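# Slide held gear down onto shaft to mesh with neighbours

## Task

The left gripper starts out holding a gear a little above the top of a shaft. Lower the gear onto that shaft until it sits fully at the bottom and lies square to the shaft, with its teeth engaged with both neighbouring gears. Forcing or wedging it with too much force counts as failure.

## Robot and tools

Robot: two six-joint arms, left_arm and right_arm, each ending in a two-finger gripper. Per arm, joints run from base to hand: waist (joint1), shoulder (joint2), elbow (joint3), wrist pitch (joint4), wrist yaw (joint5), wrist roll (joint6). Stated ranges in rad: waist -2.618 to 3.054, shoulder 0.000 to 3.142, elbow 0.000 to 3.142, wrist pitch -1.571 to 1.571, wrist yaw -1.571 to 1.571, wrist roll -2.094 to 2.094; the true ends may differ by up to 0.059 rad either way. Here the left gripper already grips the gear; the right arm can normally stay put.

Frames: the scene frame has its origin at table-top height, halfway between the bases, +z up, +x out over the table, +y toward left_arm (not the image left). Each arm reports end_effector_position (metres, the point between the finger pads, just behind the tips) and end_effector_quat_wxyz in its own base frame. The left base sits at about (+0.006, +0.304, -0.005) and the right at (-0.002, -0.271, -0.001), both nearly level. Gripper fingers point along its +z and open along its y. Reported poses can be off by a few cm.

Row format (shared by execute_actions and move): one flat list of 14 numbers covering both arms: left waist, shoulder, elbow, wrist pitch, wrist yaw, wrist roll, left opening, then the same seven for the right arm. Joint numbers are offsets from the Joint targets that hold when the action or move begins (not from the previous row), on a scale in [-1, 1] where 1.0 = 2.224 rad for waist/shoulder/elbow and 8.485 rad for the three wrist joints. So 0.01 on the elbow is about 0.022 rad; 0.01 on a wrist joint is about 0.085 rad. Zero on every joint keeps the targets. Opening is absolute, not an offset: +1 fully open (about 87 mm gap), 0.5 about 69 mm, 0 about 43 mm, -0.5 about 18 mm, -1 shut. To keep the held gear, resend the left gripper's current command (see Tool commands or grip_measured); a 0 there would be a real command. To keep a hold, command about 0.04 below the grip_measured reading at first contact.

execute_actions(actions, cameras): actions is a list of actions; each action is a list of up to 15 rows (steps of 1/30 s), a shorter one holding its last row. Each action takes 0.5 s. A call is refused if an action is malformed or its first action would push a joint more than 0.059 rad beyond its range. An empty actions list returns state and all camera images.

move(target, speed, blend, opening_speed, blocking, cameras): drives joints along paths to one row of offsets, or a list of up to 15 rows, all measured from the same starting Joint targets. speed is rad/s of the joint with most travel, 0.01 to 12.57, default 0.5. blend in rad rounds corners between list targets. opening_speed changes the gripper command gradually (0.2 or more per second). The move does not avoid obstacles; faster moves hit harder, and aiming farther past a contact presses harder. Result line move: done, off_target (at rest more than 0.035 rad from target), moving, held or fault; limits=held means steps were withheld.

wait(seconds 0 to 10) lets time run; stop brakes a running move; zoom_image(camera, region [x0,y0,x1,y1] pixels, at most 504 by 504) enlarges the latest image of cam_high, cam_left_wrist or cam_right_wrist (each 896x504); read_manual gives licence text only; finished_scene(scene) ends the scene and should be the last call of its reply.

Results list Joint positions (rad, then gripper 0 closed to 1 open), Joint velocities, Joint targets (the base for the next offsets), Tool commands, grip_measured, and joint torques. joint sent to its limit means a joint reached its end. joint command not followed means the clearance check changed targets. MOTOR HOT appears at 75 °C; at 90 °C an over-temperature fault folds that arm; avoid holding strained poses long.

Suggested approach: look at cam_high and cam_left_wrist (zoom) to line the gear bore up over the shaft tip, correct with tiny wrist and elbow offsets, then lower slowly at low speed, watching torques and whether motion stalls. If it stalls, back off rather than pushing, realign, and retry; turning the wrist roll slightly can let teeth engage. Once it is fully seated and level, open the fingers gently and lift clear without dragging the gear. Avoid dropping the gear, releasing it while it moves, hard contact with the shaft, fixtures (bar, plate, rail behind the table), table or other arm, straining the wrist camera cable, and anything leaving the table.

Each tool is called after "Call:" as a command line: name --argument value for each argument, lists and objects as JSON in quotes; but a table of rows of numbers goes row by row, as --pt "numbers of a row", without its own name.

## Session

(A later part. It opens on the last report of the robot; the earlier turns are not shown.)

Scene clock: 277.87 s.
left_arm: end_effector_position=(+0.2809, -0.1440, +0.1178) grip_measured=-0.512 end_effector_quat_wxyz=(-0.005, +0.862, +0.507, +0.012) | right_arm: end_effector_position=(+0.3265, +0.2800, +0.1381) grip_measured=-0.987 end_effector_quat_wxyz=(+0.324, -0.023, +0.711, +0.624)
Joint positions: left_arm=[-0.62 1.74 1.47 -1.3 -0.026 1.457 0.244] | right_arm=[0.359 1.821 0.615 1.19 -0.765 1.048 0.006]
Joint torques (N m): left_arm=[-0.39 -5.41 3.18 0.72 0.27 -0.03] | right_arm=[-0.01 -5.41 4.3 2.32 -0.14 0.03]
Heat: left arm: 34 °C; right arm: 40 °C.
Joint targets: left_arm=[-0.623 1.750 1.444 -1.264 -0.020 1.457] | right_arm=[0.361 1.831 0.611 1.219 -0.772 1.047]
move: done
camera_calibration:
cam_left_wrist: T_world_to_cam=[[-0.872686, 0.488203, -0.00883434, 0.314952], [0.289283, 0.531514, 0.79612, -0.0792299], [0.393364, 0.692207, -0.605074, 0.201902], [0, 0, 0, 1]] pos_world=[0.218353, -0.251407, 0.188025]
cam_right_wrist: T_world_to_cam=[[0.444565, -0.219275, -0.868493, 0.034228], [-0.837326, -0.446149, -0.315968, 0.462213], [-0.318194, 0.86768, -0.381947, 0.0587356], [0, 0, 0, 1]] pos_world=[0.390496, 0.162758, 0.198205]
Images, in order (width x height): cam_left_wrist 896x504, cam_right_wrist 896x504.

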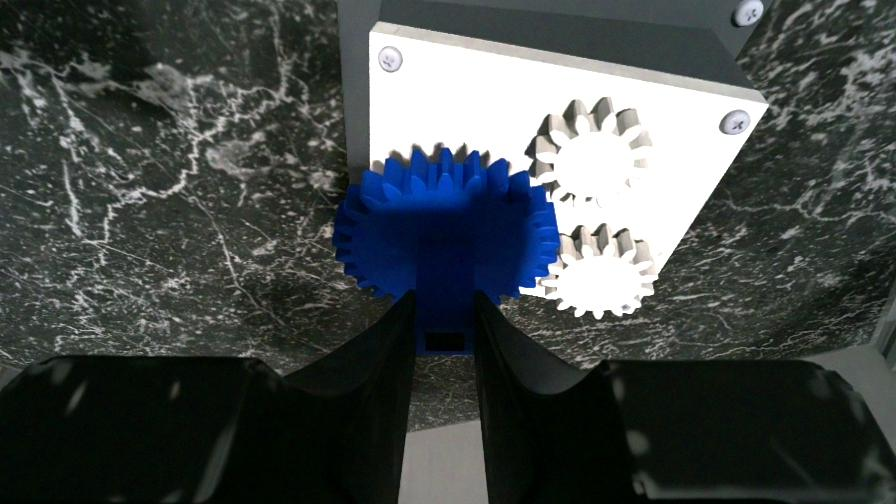

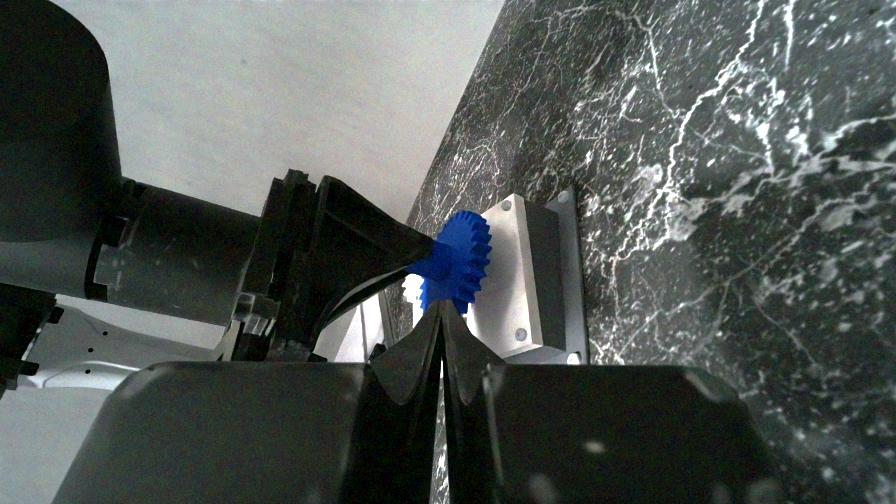

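Call:
move --pt "-0.0005 -0.0005 0.0275 -0.0074 0 0 -1 0 0 0 0 0 0 -1" --pt "-0.0005 -0.0092 0.0172 -0.0069 0 0 -1 0 0 0 0 0 0 -1" --speed 0.1 --cameras '["cam_left_wrist","cam_right_wrist"]'

Call:
zoom_image --camera "cam_right_wrist" --region '[400, 190, 540, 330]'

Scene clock: 356.10 s.
left_arm: end_effector_position=(+0.2822, -0.1449, +0.1209) grip_measured=-0.512 end_effector_quat_wxyz=(-0.002, +0.862, +0.507, +0.014) | right_arm: end_effector_position=(+0.3265, +0.2800, +0.1382) grip_measured=-0.987 end_effector_quat_wxyz=(+0.324, -0.023, +0.711, +0.624)
Joint positions: left_arm=[-0.62 1.74 1.483 -1.306 -0.026 1.457 0.244] | right_arm=[0.359 1.821 0.615 1.19 -0.765 1.048 0.006]
Joint torques (N m): left_arm=[-0.49 -7.17 5.12 0.23 0.24 -0.03] | right_arm=[-0.01 -5.41 4.3 2.31 -0.14 0.03]
Heat: left arm: 34 °C; right arm: 42 °C.
Joint targets: left_arm=[-0.624 1.730 1.483 -1.323 -0.020 1.457] | right_arm=[0.361 1.831 0.611 1.220 -0.772 1.047]
move: done
camera_calibration:
cam_left_wrist: T_world_to_cam=[[-0.872654, 0.4881, -0.0152878, 0.317421], [0.28504, 0.534531, 0.795631, -0.0799042], [0.39652, 0.689953, -0.605588, 0.202766], [0, 0, 0, 1]] pos_world=[0.219374, -0.252121, 0.19122]
cam_right_wrist: T_world_to_cam=[[0.444914, -0.219161, -0.868343, 0.0341297], [-0.83722, -0.446051, -0.316389, 0.46227], [-0.317985, 0.86776, -0.381941, 0.0586777], [0, 0, 0, 1]] pos_world=[0.390496, 0.162758, 0.198305]
Images, in order (width x height): cam_left_wrist 896x504, cam_right_wrist 896x504.

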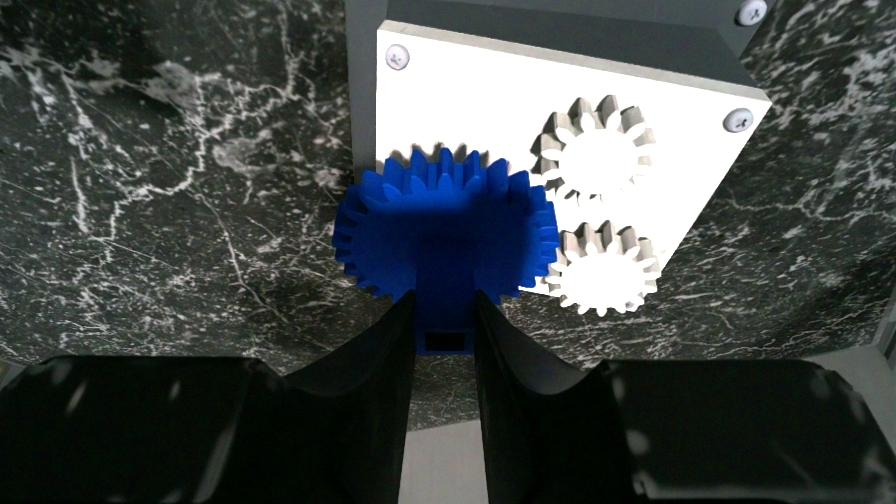

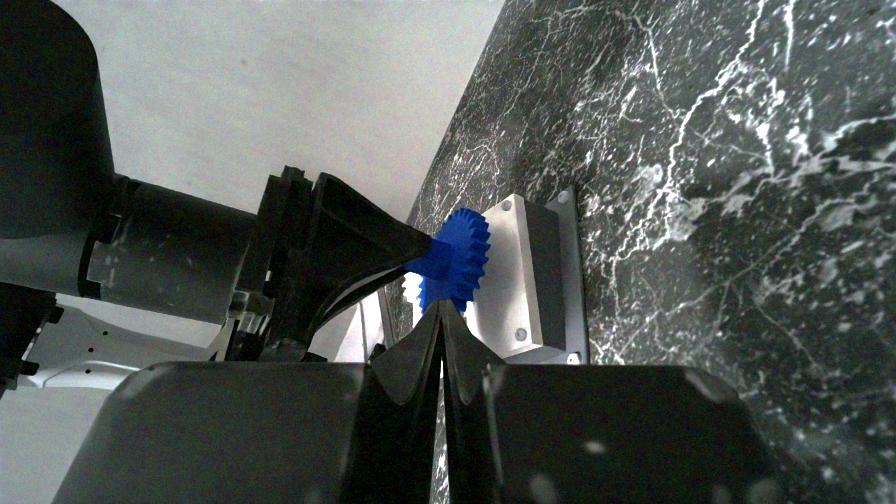

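Scaled by 3.600 from the camera's 896x504 image, which has a finer 1280x720 frame.

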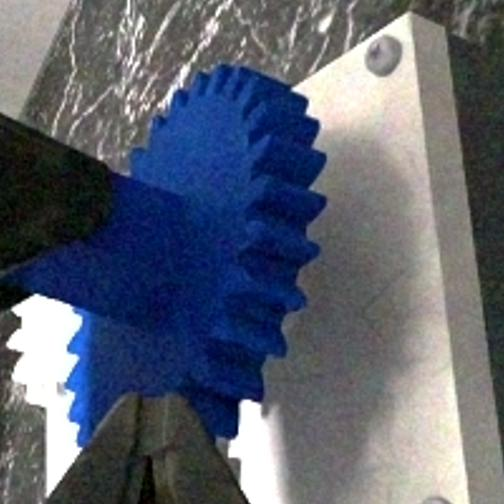

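Call:
move --target '[0,-0.009,0.002,0.002,0,0,-1,0,0,0,0,0,0,-1]' --speed 0.1

Scene clock: 363.93 s.
left_arm: end_effector_position=(+0.2822, -0.1449, +0.1209) grip_measured=-0.512 end_effector_quat_wxyz=(-0.002, +0.862, +0.507, +0.014) | right_arm: end_effector_position=(+0.3265, +0.2800, +0.1382) grip_measured=-0.987 end_effector_quat_wxyz=(+0.324, -0.023, +0.711, +0.624)
Joint positions: left_arm=[-0.62 1.74 1.483 -1.306 -0.026 1.457 0.244] | right_arm=[0.359 1.821 0.615 1.19 -0.765 1.048 0.006]
Joint torques (N m): left_arm=[-0.51 -8.62 5.52 0.39 0.26 -0.01] | right_arm=[-0.01 -5.41 4.3 2.31 -0.14 0.02]
Heat: left arm: 35 °C; right arm: 42 °C.
Joint targets: left_arm=[-0.624 1.710 1.487 -1.306 -0.020 1.457] | right_arm=[0.361 1.831 0.611 1.220 -0.772 1.047]
move: done

Call:
move --target '[0,-0.005,0,0,0,0,-1,0,0,0,0,0,0,-1]' --speed 0.1

Call:
move --target '[0,-0.003,0,0,0,0,-1,0,0,0,0,0,0,-1]' --speed 0.1

Call:
move --target '[0,-0.003,0,0,0,0,-1,0,0,0,0,0,0,-1]' --speed 0.1

Scene clock: 369.83 s.
left_arm: end_effector_position=(+0.2822, -0.1449, +0.1209) grip_measured=-0.512 end_effector_quat_wxyz=(-0.002, +0.862, +0.507, +0.014) | right_arm: end_effector_position=(+0.3265, +0.2800, +0.1382) grip_measured=-0.987 end_effector_quat_wxyz=(+0.324, -0.023, +0.711, +0.624)
Joint positions: left_arm=[-0.62 1.74 1.483 -1.306 -0.026 1.457 0.244] | right_arm=[0.359 1.821 0.615 1.19 -0.765 1.048 0.006]
Joint torques (N m): left_arm=[-0.53 -9.43 5.45 0.39 0.23 -0.04] | right_arm=[-0.02 -5.41 4.3 2.32 -0.14 0.03]
Heat: left arm: 36 °C; right arm: 42 °C.
Joint targets: left_arm=[-0.624 1.698 1.487 -1.306 -0.020 1.457] | right_arm=[0.361 1.831 0.611 1.220 -0.772 1.047]
move: off_target (left_arm); left_arm: the shoulder is farthest, 0.042 rad from its target

Scene clock: 370.53 s.
left_arm: end_effector_position=(+0.2822, -0.1449, +0.1236) grip_measured=-0.512 end_effector_quat_wxyz=(+0.002, +0.862, +0.507, +0.015) | right_arm: end_effector_position=(+0.3265, +0.2800, +0.1382) grip_measured=-0.987 end_effector_quat_wxyz=(+0.324, -0.023, +0.711, +0.624)
Joint positions: left_arm=[-0.62 1.731 1.483 -1.306 -0.026 1.457 0.244] | right_arm=[0.359 1.821 0.615 1.19 -0.765 1.048 0.006]
Joint torques (N m): left_arm=[-0.54 -9.31 5.6 0.38 0.23 -0.02] | right_arm=[-0.01 -5.41 4.3 2.31 -0.14 0.03]
Heat: left arm: 36 °C; right arm: 42 °C.
Joint targets: left_arm=[-0.624 1.692 1.487 -1.306 -0.020 1.457] | right_arm=[0.361 1.831 0.611 1.220 -0.772 1.047]
move: off_target (left_arm); left_arm: the shoulder is farthest, 0.040 rad from its target

Scene clock: 371.30 s.
left_arm: end_effector_position=(+0.2821, -0.1448, +0.1256) grip_measured=-0.512 end_effector_quat_wxyz=(+0.005, +0.861, +0.508, +0.017) | right_arm: end_effector_position=(+0.3265, +0.2800, +0.1382) grip_measured=-0.987 end_effector_quat_wxyz=(+0.324, -0.023, +0.711, +0.624)
Joint positions: left_arm=[-0.62 1.724 1.483 -1.306 -0.026 1.457 0.244] | right_arm=[0.359 1.821 0.615 1.19 -0.765 1.048 0.006]
Joint torques (N m): left_arm=[-0.44 -9.22 5.49 0.41 0.23 -0.03] | right_arm=[-0.01 -5.41 4.3 2.31 -0.13 0.03]
Heat: left arm: 36 °C; right arm: 42 °C.
Joint targets: left_arm=[-0.624 1.685 1.487 -1.306 -0.020 1.457] | right_arm=[0.361 1.831 0.611 1.220 -0.772 1.047]
move: off_target (left_arm); left_arm: the shoulder is farthest, 0.039 rad from its target

Call:
move --target '[0,0,-0.0198,0,0,0,-1,0,0,0,0,0,0,-1]' --speed 0.1 --cameras '["cam_left_wrist","cam_right_wrist"]'

Call:
zoom_image --camera "cam_right_wrist" --region '[400, 190, 540, 330]'

Scene clock: 385.77 s.
left_arm: end_effector_position=(+0.2758, -0.1403, +0.1187) grip_measured=-0.512 end_effector_quat_wxyz=(-0.007, +0.862, +0.507, +0.011) | right_arm: end_effector_position=(+0.3265, +0.2800, +0.1382) grip_measured=-0.987 end_effector_quat_wxyz=(+0.324, -0.023, +0.711, +0.624)
Joint positions: left_arm=[-0.62 1.722 1.452 -1.306 -0.026 1.457 0.244] | right_arm=[0.359 1.821 0.615 1.19 -0.765 1.048 0.006]
Joint torques (N m): left_arm=[-0.51 -8.91 4.53 0.37 0.27 -0.03] | right_arm=[-0.01 -5.41 4.3 2.32 -0.14 0.03]
Heat: left arm: 38 °C; right arm: 42 °C.
Joint targets: left_arm=[-0.624 1.685 1.443 -1.306 -0.020 1.457] | right_arm=[0.361 1.831 0.611 1.220 -0.772 1.047]
move: off_target (left_arm); left_arm: the shoulder is farthest, 0.037 rad from its target
camera_calibration:
cam_left_wrist: T_world_to_cam=[[-0.872716, 0.488218, -0.00312996, 0.308109], [0.293038, 0.528927, 0.79647, -0.0818289], [0.390507, 0.694175, -0.604669, 0.202905], [0, 0, 0, 1]] pos_world=[0.213635, -0.247994, 0.188829]
cam_right_wrist: T_world_to_cam=[[0.444914, -0.219161, -0.868343, 0.0341297], [-0.83722, -0.446051, -0.316389, 0.46227], [-0.317985, 0.86776, -0.381941, 0.0586777], [0, 0, 0, 1]] pos_world=[0.390496, 0.162758, 0.198305]
Images, in order (width x height): cam_left_wrist 896x504, cam_right_wrist 896x504.

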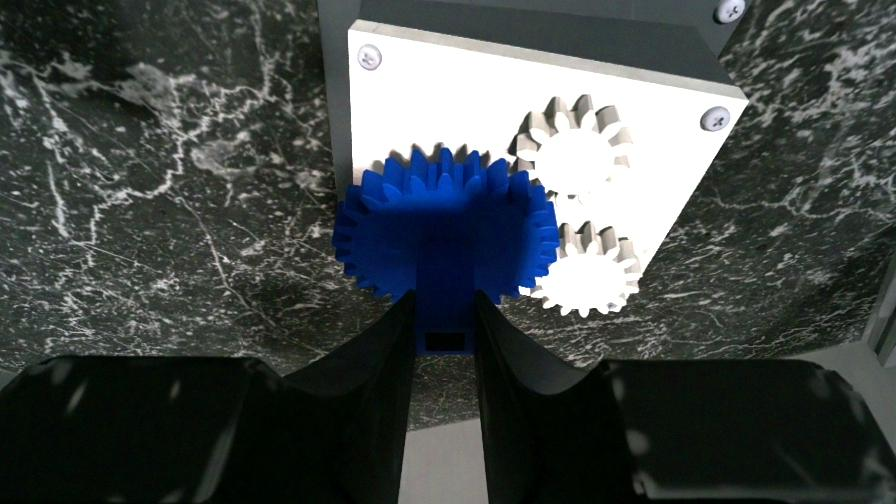

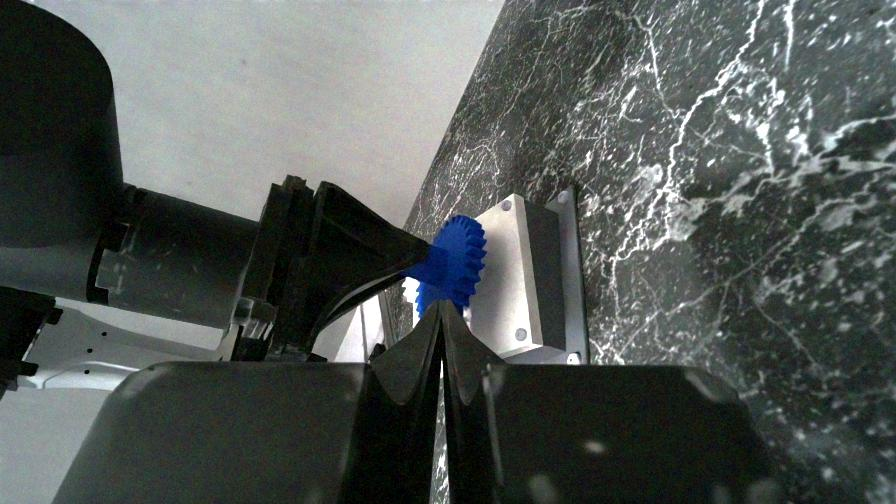

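Scaled by 3.600 from the camera's 896x504 image, which has a finer 1280x720 frame.

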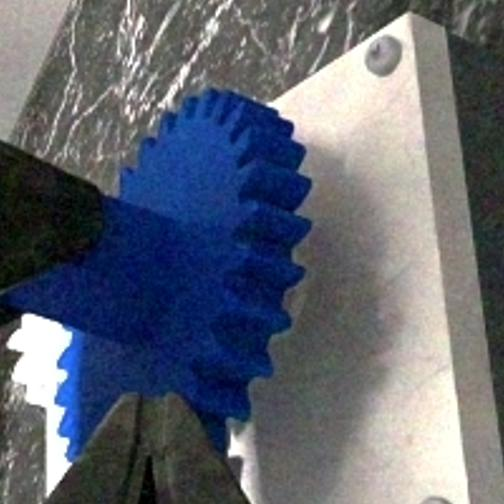

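Call:
move --target '[0,0,0.075,-0.0145,0,0,-1,0,0,0,0,0,0,-1]' --speed 0.3 --cameras '["cam_left_wrist","cam_right_wrist"]'

Call:
zoom_image --camera "cam_right_wrist" --region '[400, 190, 540, 330]'

Scene clock: 408.37 s.
left_arm: end_effector_position=(+0.2817, -0.1446, +0.1531) grip_measured=-0.512 end_effector_quat_wxyz=(+0.009, +0.861, +0.508, +0.018) | right_arm: end_effector_position=(+0.3265, +0.2800, +0.1382) grip_measured=-0.987 end_effector_quat_wxyz=(+0.324, -0.023, +0.711, +0.624)
Joint positions: left_arm=[-0.62 1.722 1.589 -1.408 -0.026 1.457 0.244] | right_arm=[0.359 1.821 0.615 1.19 -0.765 1.048 0.006]
Joint torques (N m): left_arm=[-0.51 -8.91 6.86 0.22 0.27 -0.04] | right_arm=[-0.01 -5.41 4.3 2.31 -0.14 0.03]
Heat: left arm: 38 °C; right arm: 42 °C.
Joint targets: left_arm=[-0.624 1.685 1.610 -1.429 -0.020 1.457] | right_arm=[0.361 1.831 0.611 1.219 -0.772 1.047]
move: off_target (left_arm); left_arm: the shoulder is farthest, 0.037 rad from its target
camera_calibration:
cam_left_wrist: T_world_to_cam=[[-0.872113, 0.48783, -0.0379585, 0.3206], [0.270484, 0.545291, 0.793408, -0.0995315], [0.407746, 0.681674, -0.607506, 0.218213], [0, 0, 0, 1]] pos_world=[0.217545, -0.250874, 0.223704]
cam_right_wrist: T_world_to_cam=[[0.444914, -0.219161, -0.868343, 0.0341297], [-0.83722, -0.446051, -0.316389, 0.46227], [-0.317985, 0.86776, -0.381941, 0.0586777], [0, 0, 0, 1]] pos_world=[0.390496, 0.162758, 0.198305]
Images, in order (width x height): cam_left_wrist 896x504, cam_right_wrist 896x504.

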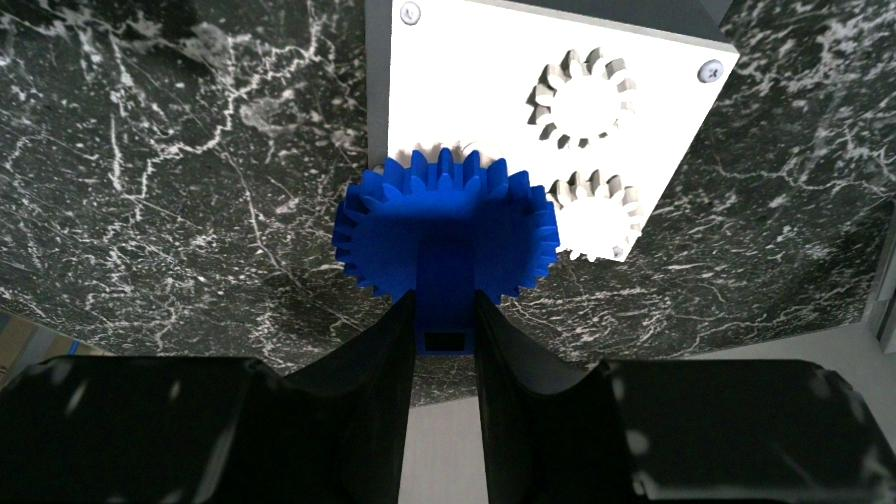

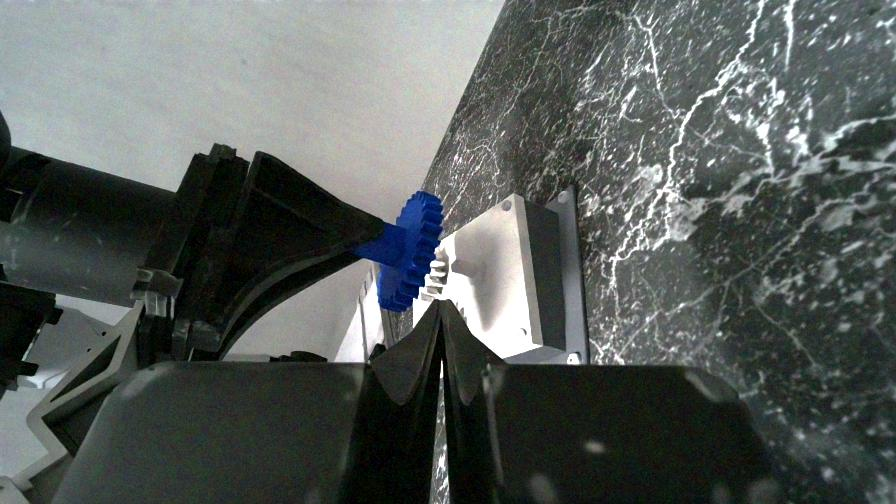

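Scaled by 3.600 from the camera's 896x504 image, which has a finer 1280x720 frame.

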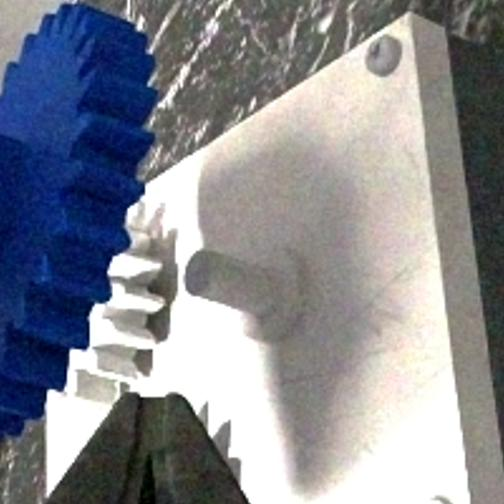

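Call:
zoom_image --camera "cam_left_wrist" --region '[400, 110, 540, 200]'

Scaled by 3.600 from the camera's 896x504 image, which has a finer 1280x720 frame.

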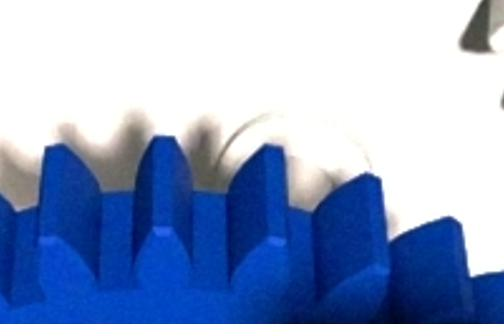

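Call:
move --target '[0,0,0.045,-0.0118,0,0,-1,0,0,0,0,0,0,-1]' --speed 0.3 --cameras '["cam_left_wrist","cam_right_wrist"]'

Call:
zoom_image --camera "cam_left_wrist" --region '[380, 60, 660, 220]'

Scene clock: 418.80 s.
left_arm: end_effector_position=(+0.2784, -0.1423, +0.1779) grip_measured=-0.512 end_effector_quat_wxyz=(+0.008, +0.861, +0.508, +0.018) | right_arm: end_effector_position=(+0.3265, +0.2800, +0.1382) grip_measured=-0.987 end_effector_quat_wxyz=(+0.324, -0.023, +0.711, +0.624)
Joint positions: left_arm=[-0.62 1.722 1.688 -1.507 -0.026 1.457 0.244] | right_arm=[0.359 1.821 0.615 1.19 -0.765 1.048 0.006]
Joint torques (N m): left_arm=[-0.53 -8.91 6.8 0.21 0.24 -0.03] | right_arm=[-0.01 -5.41 4.3 2.31 -0.14 0.03]
Heat: left arm: 38 °C; right arm: 42 °C.
Joint targets: left_arm=[-0.624 1.685 1.710 -1.529 -0.020 1.457] | right_arm=[0.361 1.831 0.611 1.219 -0.772 1.047]
move: off_target (left_arm); left_arm: the shoulder is farthest, 0.037 rad from its target
camera_calibration:
cam_left_wrist: T_world_to_cam=[[-0.872128, 0.48783, -0.0376071, 0.317543], [0.270724, 0.545157, 0.793418, -0.119684], [0.407555, 0.681781, -0.607514, 0.233086], [0, 0, 0, 1]] pos_world=[0.214344, -0.248574, 0.248504]
cam_right_wrist: T_world_to_cam=[[0.444914, -0.219161, -0.868343, 0.0341297], [-0.83722, -0.446051, -0.316389, 0.46227], [-0.317985, 0.86776, -0.381941, 0.0586777], [0, 0, 0, 1]] pos_world=[0.390496, 0.162758, 0.198305]
Images, in order (width x height): cam_left_wrist 896x504, cam_right_wrist 896x504.

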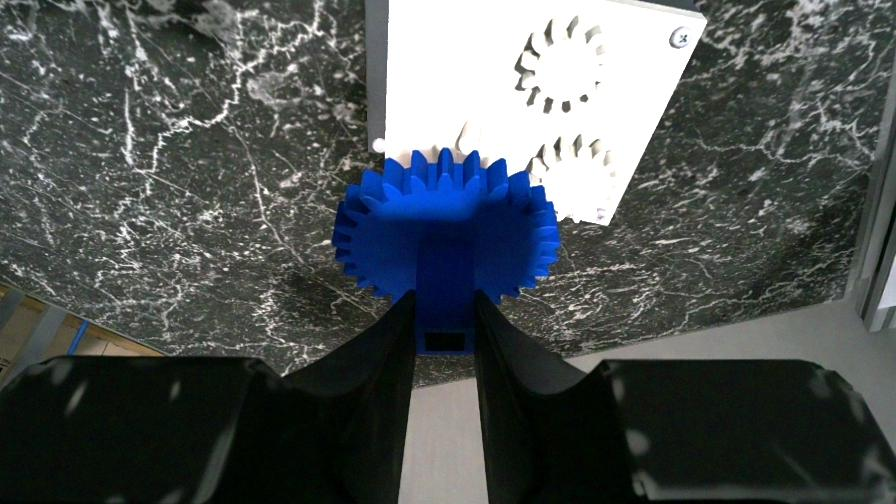

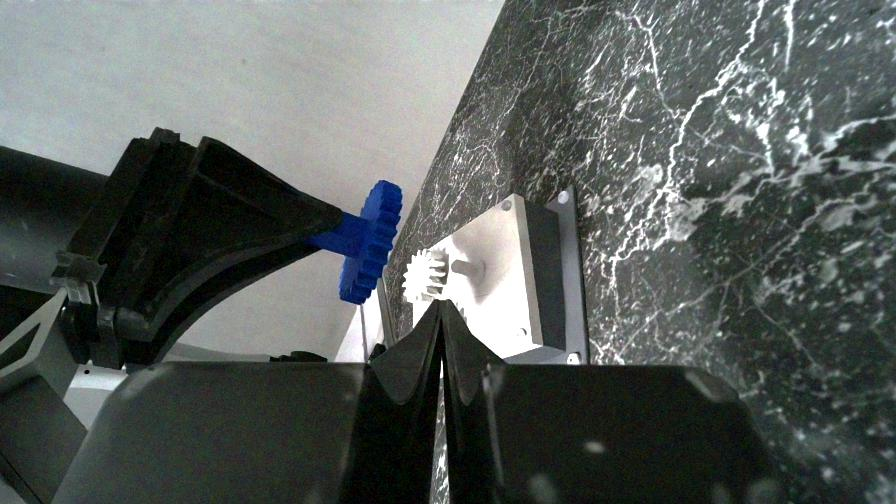

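Scaled by 1.800 from the camera's 896x504 image, which has a finer 1280x720 frame.

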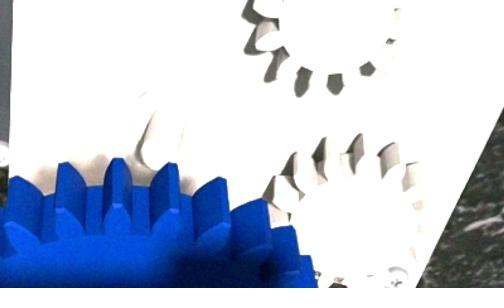

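Call:
move --target '[0.0117,-0.004,-0.116,0.0249,0,0,-1,0,0,0,0,0,0,-1]' --speed 0.2 --cameras '["cam_left_wrist","cam_right_wrist"]'

Call:
zoom_image --camera "cam_right_wrist" --region '[400, 190, 540, 330]'

Scene clock: 483.03 s.
left_arm: end_effector_position=(+0.2739, -0.1348, +0.1208) grip_measured=-0.512 end_effector_quat_wxyz=(-0.014, +0.859, +0.512, +0.008) | right_arm: end_effector_position=(+0.3265, +0.2800, +0.1382) grip_measured=-0.987 end_effector_quat_wxyz=(+0.324, -0.023, +0.711, +0.624)
Joint positions: left_arm=[-0.608 1.72 1.458 -1.328 -0.026 1.457 0.244] | right_arm=[0.359 1.821 0.615 1.19 -0.765 1.048 0.006]
Joint torques (N m): left_arm=[0.8 -9.36 4.67 0.46 0.25 -0.03] | right_arm=[-0.01 -5.41 4.3 2.31 -0.14 0.03]
Heat: left arm: 39 °C; right arm: 43 °C.
Joint targets: left_arm=[-0.598 1.676 1.452 -1.318 -0.020 1.457] | right_arm=[0.361 1.831 0.611 1.219 -0.772 1.047]
move: off_target (left_arm); left_arm: the shoulder is farthest, 0.044 rad from its target
camera_calibration:
cam_left_wrist: T_world_to_cam=[[-0.878182, 0.478183, 0.0116918, 0.302148], [0.296851, 0.525675, 0.797211, -0.0874884], [0.375067, 0.703567, -0.603588, 0.206476], [0, 0, 0, 1]] pos_world=[0.21387, -0.243761, 0.19084]
cam_right_wrist: T_world_to_cam=[[0.444914, -0.219161, -0.868343, 0.0341297], [-0.83722, -0.446051, -0.316389, 0.46227], [-0.317985, 0.86776, -0.381941, 0.0586777], [0, 0, 0, 1]] pos_world=[0.390496, 0.162758, 0.198305]
Images, in order (width x height): cam_left_wrist 896x504, cam_right_wrist 896x504.

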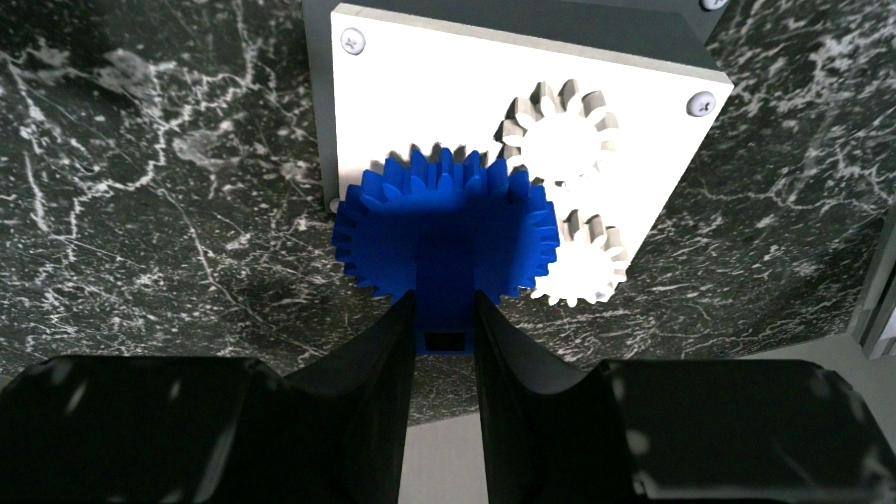

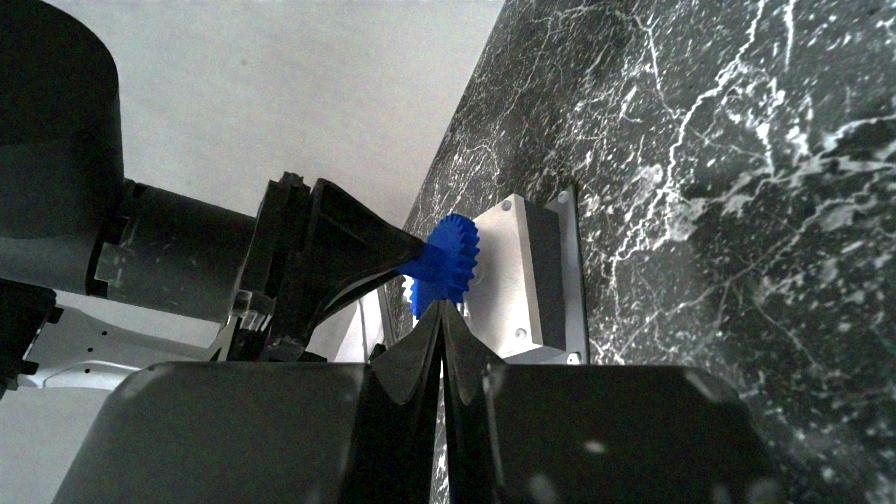

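Scaled by 3.600 from the camera's 896x504 image, which has a finer 1280x720 frame.

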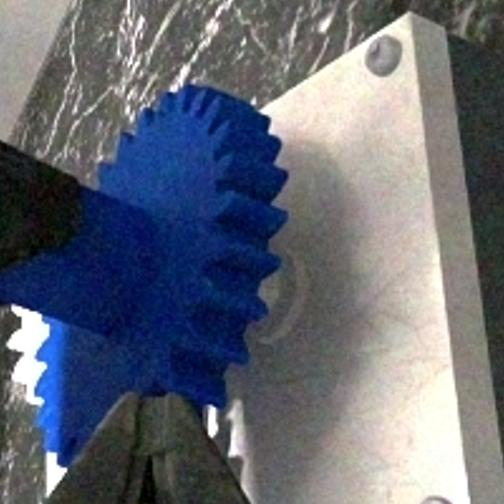

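Call:
move --target '[0.0043,0,0,0.0024,0,0,-1,0,0,0,0,0,0,-1]' --speed 0.1 --cameras '["cam_left_wrist","cam_right_wrist"]'

Call:
zoom_image --camera "cam_right_wrist" --region '[400, 190, 540, 330]'

Scene clock: 505.87 s.
left_arm: end_effector_position=(+0.2792, -0.1350, +0.1206) grip_measured=-0.512 end_effector_quat_wxyz=(-0.005, +0.856, +0.516, +0.012) | right_arm: end_effector_position=(+0.3265, +0.2800, +0.1382) grip_measured=-0.987 end_effector_quat_wxyz=(+0.324, -0.023, +0.711, +0.624)
Joint positions: left_arm=[-0.599 1.72 1.458 -1.308 -0.026 1.457 0.244] | right_arm=[0.359 1.821 0.615 1.19 -0.765 1.048 0.006]
Joint torques (N m): left_arm=[0.88 -9.46 4.7 0.48 0.26 -0.03] | right_arm=[-0.01 -5.41 4.31 2.31 -0.14 0.02]
Heat: left arm: 41 °C; right arm: 43 °C.
Joint targets: left_arm=[-0.588 1.676 1.452 -1.298 -0.020 1.457] | right_arm=[0.361 1.831 0.611 1.219 -0.772 1.047]
move: off_target (left_arm); left_arm: the shoulder is farthest, 0.044 rad from its target
camera_calibration:
cam_left_wrist: T_world_to_cam=[[-0.882732, 0.469809, -0.00799672, 0.309444], [0.278799, 0.537388, 0.795917, -0.0820869], [0.378226, 0.700352, -0.605352, 0.203379], [0, 0, 0, 1]] pos_world=[0.219119, -0.243704, 0.190925]
cam_right_wrist: T_world_to_cam=[[0.444914, -0.219161, -0.868343, 0.0341297], [-0.83722, -0.446051, -0.316389, 0.46227], [-0.317985, 0.86776, -0.381941, 0.0586777], [0, 0, 0, 1]] pos_world=[0.390496, 0.162758, 0.198305]
Images, in order (width x height): cam_left_wrist 896x504, cam_right_wrist 896x504.

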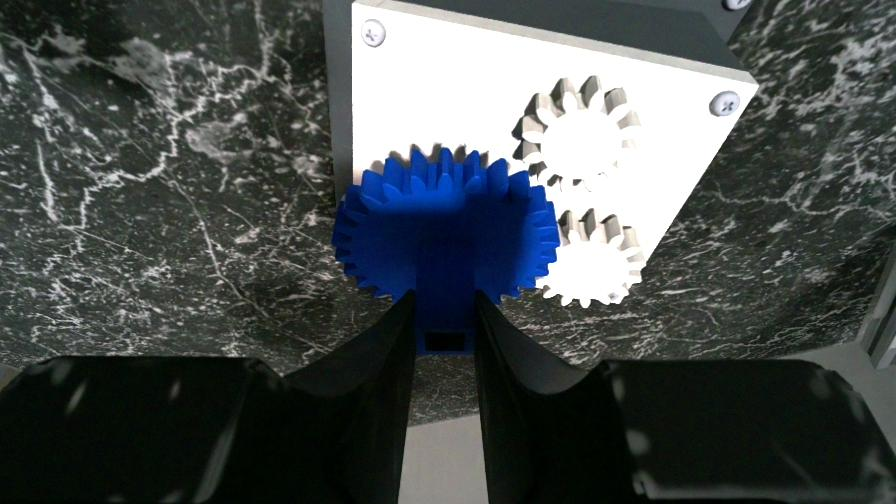

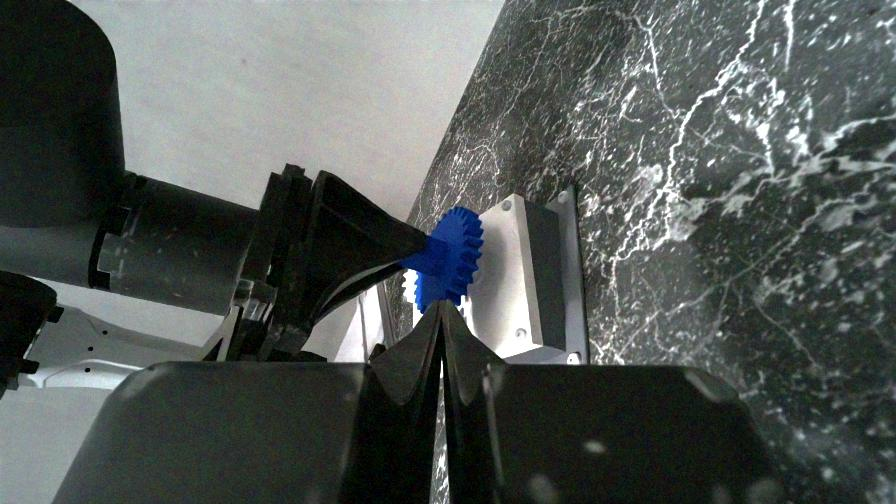

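Scaled by 3.600 from the camera's 896x504 image, which has a finer 1280x720 frame.

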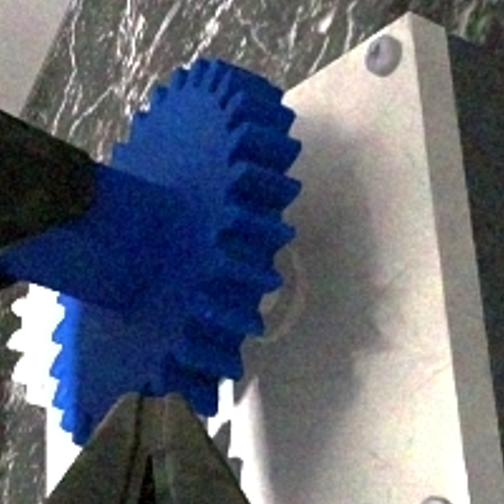

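Call:
move --target '[0,0,0,-0.0040,0,0,-1,0,0,0,0,0,0,-1]' --speed 0.1

Call:
move --target '[0.0004,0.0003,-0.012,0.003,0,0,-1,0,0,0,0,0,0,-1]' --speed 0.1 --cameras '["cam_left_wrist","cam_right_wrist"]'

Call:
zoom_image --camera "cam_right_wrist" --region '[400, 190, 540, 330]'

Scene clock: 521.53 s.
left_arm: end_effector_position=(+0.2790, -0.1348, +0.1207) grip_measured=-0.512 end_effector_quat_wxyz=(-0.006, +0.856, +0.516, +0.012) | right_arm: end_effector_position=(+0.3265, +0.2800, +0.1382) grip_measured=-0.987 end_effector_quat_wxyz=(+0.324, -0.023, +0.711, +0.624)
Joint positions: left_arm=[-0.599 1.72 1.458 -1.309 -0.026 1.457 0.244] | right_arm=[0.359 1.821 0.615 1.19 -0.765 1.048 0.006]
Joint torques (N m): left_arm=[0.77 -9.48 4.62 0.18 0.27 -0.04] | right_arm=[-0.01 -5.41 4.3 2.31 -0.14 0.03]
Heat: left arm: 42 °C; right arm: 43 °C.
Joint targets: left_arm=[-0.588 1.676 1.452 -1.331 -0.020 1.457] | right_arm=[0.361 1.831 0.611 1.219 -0.772 1.047]
move: off_target (left_arm); left_arm: the shoulder is farthest, 0.044 rad from its target

Scene clock: 522.23 s.
left_arm: end_effector_position=(+0.2748, -0.1316, +0.1180) grip_measured=-0.512 end_effector_quat_wxyz=(-0.011, +0.856, +0.517, +0.009) | right_arm: end_effector_position=(+0.3265, +0.2800, +0.1382) grip_measured=-0.987 end_effector_quat_wxyz=(+0.324, -0.023, +0.711, +0.624)
Joint positions: left_arm=[-0.598 1.711 1.436 -1.308 -0.026 1.457 0.244] | right_arm=[0.359 1.821 0.615 1.19 -0.765 1.048 0.006]
Joint torques (N m): left_arm=[0.57 -8.62 4.19 0.36 0.22 0] | right_arm=[-0.01 -5.41 4.3 2.31 -0.14 0.03]
Heat: left arm: 42 °C; right arm: 43 °C.
Joint targets: left_arm=[-0.588 1.677 1.426 -1.306 -0.020 1.457] | right_arm=[0.361 1.831 0.611 1.219 -0.772 1.047]
move: done
camera_calibration:
cam_left_wrist: T_world_to_cam=[[-0.883292, 0.468804, 0.00410162, 0.302483], [0.286184, 0.53224, 0.796755, -0.0833589], [0.371339, 0.704942, -0.604288, 0.203476], [0, 0, 0, 1]] pos_world=[0.215478, -0.240877, 0.188134]
cam_right_wrist: T_world_to_cam=[[0.444914, -0.219161, -0.868343, 0.0341297], [-0.83722, -0.446051, -0.316389, 0.46227], [-0.317985, 0.86776, -0.381941, 0.0586777], [0, 0, 0, 1]] pos_world=[0.390496, 0.162758, 0.198305]
Images, in order (width x height): cam_left_wrist 896x504, cam_right_wrist 896x504.

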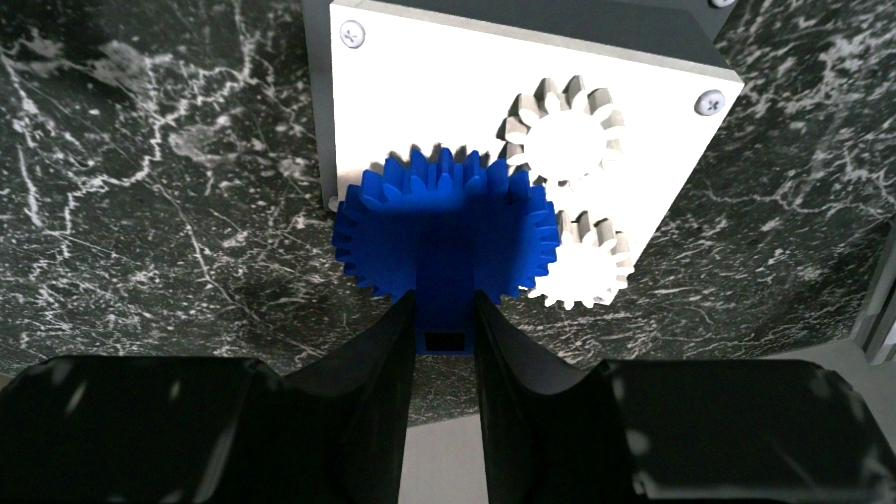

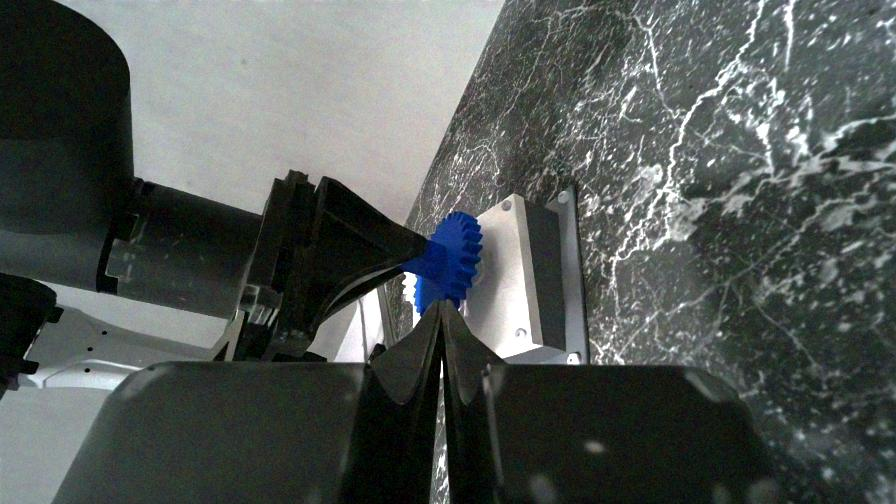

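Scaled by 3.600 from the camera's 896x504 image, which has a finer 1280x720 frame.

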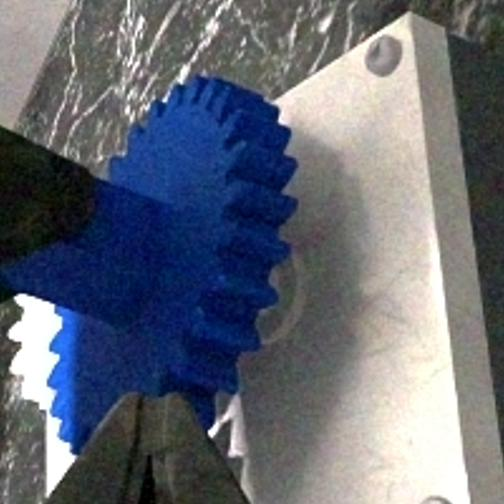

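Call:
move --target '[0.0018,0,0,0.0019,0,0,-1,0,0,0,0,0,0,-1]' --speed 0.1

Call:
move --target '[0.0004,0.0003,-0.0094,0.0025,0,0,-1,0,0,0,0,0,0,-1]' --speed 0.1 --cameras '["cam_left_wrist","cam_right_wrist"]'

Call:
zoom_image --camera "cam_right_wrist" --region '[400, 190, 540, 330]'

Scene clock: 532.77 s.
left_arm: end_effector_position=(+0.2766, -0.1315, +0.1177) grip_measured=-0.512 end_effector_quat_wxyz=(-0.008, +0.855, +0.518, +0.011) | right_arm: end_effector_position=(+0.3266, +0.2800, +0.1383) grip_measured=-0.987 end_effector_quat_wxyz=(+0.324, -0.023, +0.711, +0.624)
Joint positions: left_arm=[-0.594 1.711 1.435 -1.301 -0.026 1.457 0.244] | right_arm=[0.359 1.821 0.615 1.191 -0.765 1.048 0.006]
Joint torques (N m): left_arm=[0.81 -8.65 4.31 0.44 0.25 0] | right_arm=[-0.01 -5.41 4.3 2.31 -0.14 0.03]
Heat: left arm: 41 °C; right arm: 43 °C.
Joint targets: left_arm=[-0.584 1.677 1.425 -1.290 -0.020 1.457] | right_arm=[0.361 1.831 0.611 1.220 -0.772 1.047]
move: done

Scene clock: 533.47 s.
left_arm: end_effector_position=(+0.2764, -0.1314, +0.1126) grip_measured=-0.512 end_effector_quat_wxyz=(-0.008, +0.855, +0.518, +0.011) | right_arm: end_effector_position=(+0.3266, +0.2800, +0.1383) grip_measured=-0.987 end_effector_quat_wxyz=(+0.324, -0.023, +0.711, +0.624)
Joint positions: left_arm=[-0.594 1.711 1.415 -1.28 -0.026 1.457 0.244] | right_arm=[0.359 1.821 0.615 1.191 -0.765 1.048 0.006]
Joint torques (N m): left_arm=[0.94 -8.64 4.27 0.47 0.25 -0.03] | right_arm=[-0.02 -5.41 4.31 2.31 -0.14 0.03]
Heat: left arm: 41 °C; right arm: 43 °C.
Joint targets: left_arm=[-0.583 1.677 1.404 -1.269 -0.020 1.457] | right_arm=[0.361 1.831 0.611 1.220 -0.772 1.047]
move: done
camera_calibration:
cam_left_wrist: T_world_to_cam=[[-0.884888, 0.465798, -0.00233286, 0.304597], [0.280115, 0.536129, 0.796304, -0.0774108], [0.372168, 0.703987, -0.604892, 0.199169], [0, 0, 0, 1]] pos_world=[0.217093, -0.240591, 0.182829]
cam_right_wrist: T_world_to_cam=[[0.445184, -0.219066, -0.868229, 0.0341173], [-0.837111, -0.446044, -0.316686, 0.462233], [-0.317893, 0.867787, -0.381954, 0.0586466], [0, 0, 0, 1]] pos_world=[0.390396, 0.162758, 0.198405]
Images, in order (width x height): cam_left_wrist 896x504, cam_right_wrist 896x504.

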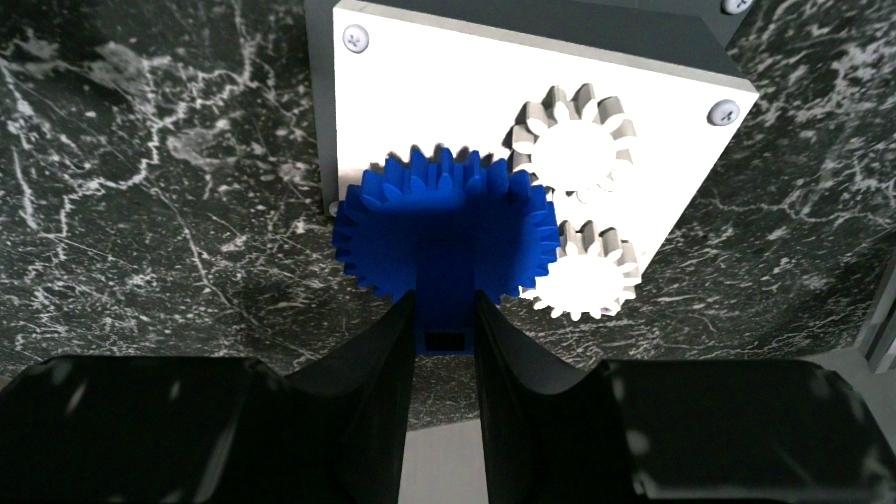

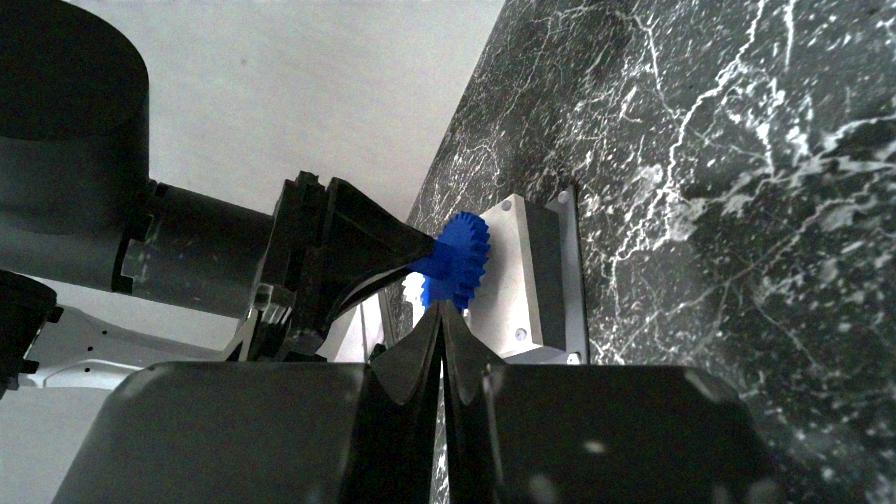

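Scaled by 3.600 from the camera's 896x504 image, which has a finer 1280x720 frame.

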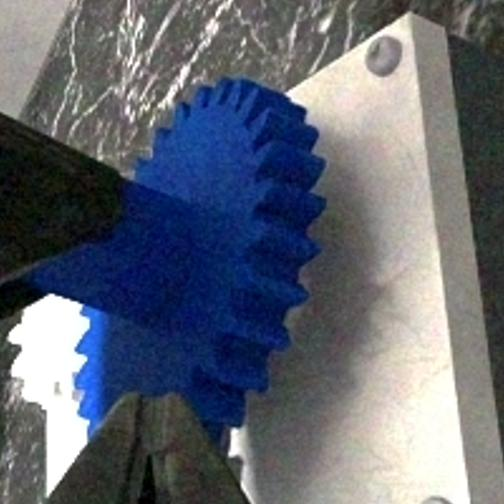

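Call:
move --target '[0.0002,0.0002,-0.0087,0.0023,0,0,-1,0,0,0,0,0,0,-1]' --speed 0.1 --cameras '["cam_left_wrist","cam_right_wrist"]'

Call:
zoom_image --camera "cam_left_wrist" --region '[440, 70, 680, 330]'

Scene clock: 539.87 s.
left_arm: end_effector_position=(+0.2764, -0.1312, +0.1123) grip_measured=-0.512 end_effector_quat_wxyz=(-0.003, +0.855, +0.519, +0.013) | right_arm: end_effector_position=(+0.3266, +0.2800, +0.1383) grip_measured=-0.987 end_effector_quat_wxyz=(+0.324, -0.023, +0.711, +0.624)
Joint positions: left_arm=[-0.594 1.7 1.402 -1.267 -0.026 1.457 0.244] | right_arm=[0.359 1.821 0.615 1.191 -0.765 1.048 0.006]
Joint torques (N m): left_arm=[0.84 -7.58 3.67 0.54 0.23 -0.03] | right_arm=[-0.01 -5.41 4.31 2.31 -0.14 0.03]
Heat: left arm: 41 °C; right arm: 43 °C.
Joint targets: left_arm=[-0.582 1.678 1.385 -1.249 -0.020 1.457] | right_arm=[0.361 1.831 0.611 1.220 -0.772 1.047]
move: done
camera_calibration:
cam_left_wrist: T_world_to_cam=[[-0.885019, 0.465365, -0.0132483, 0.305745], [0.272634, 0.541135, 0.795515, -0.0744302], [0.377374, 0.700434, -0.605789, 0.197032], [0, 0, 0, 1]] pos_world=[0.216528, -0.240014, 0.182621]
cam_right_wrist: T_world_to_cam=[[0.445184, -0.219066, -0.868229, 0.0341173], [-0.837111, -0.446044, -0.316686, 0.462233], [-0.317893, 0.867787, -0.381954, 0.0586466], [0, 0, 0, 1]] pos_world=[0.390396, 0.162758, 0.198405]
Images, in order (width x height): cam_left_wrist 896x504, cam_right_wrist 896x504.

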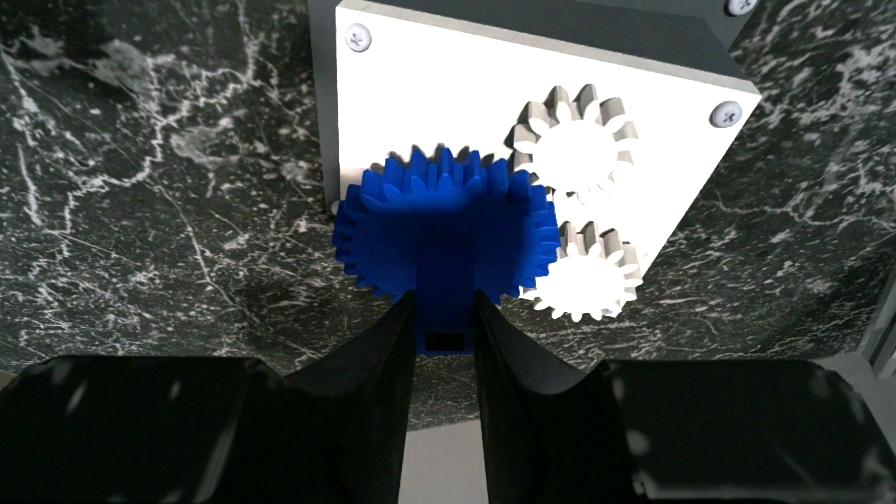

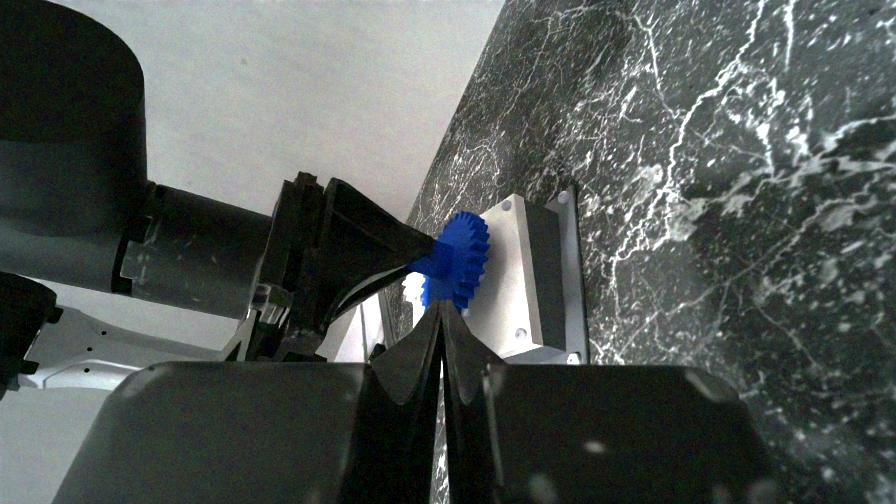

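Scaled by 1.938 from the camera's 896x504 image, which has a finer 1280x720 frame.

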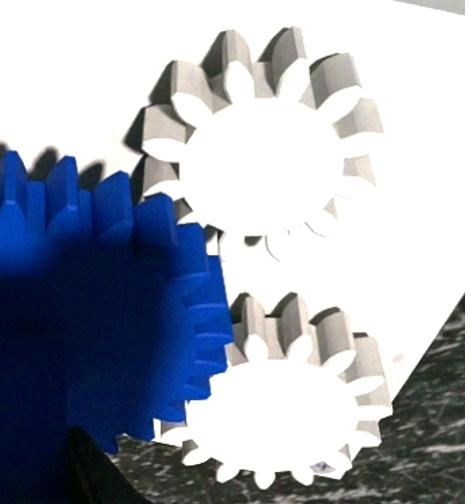

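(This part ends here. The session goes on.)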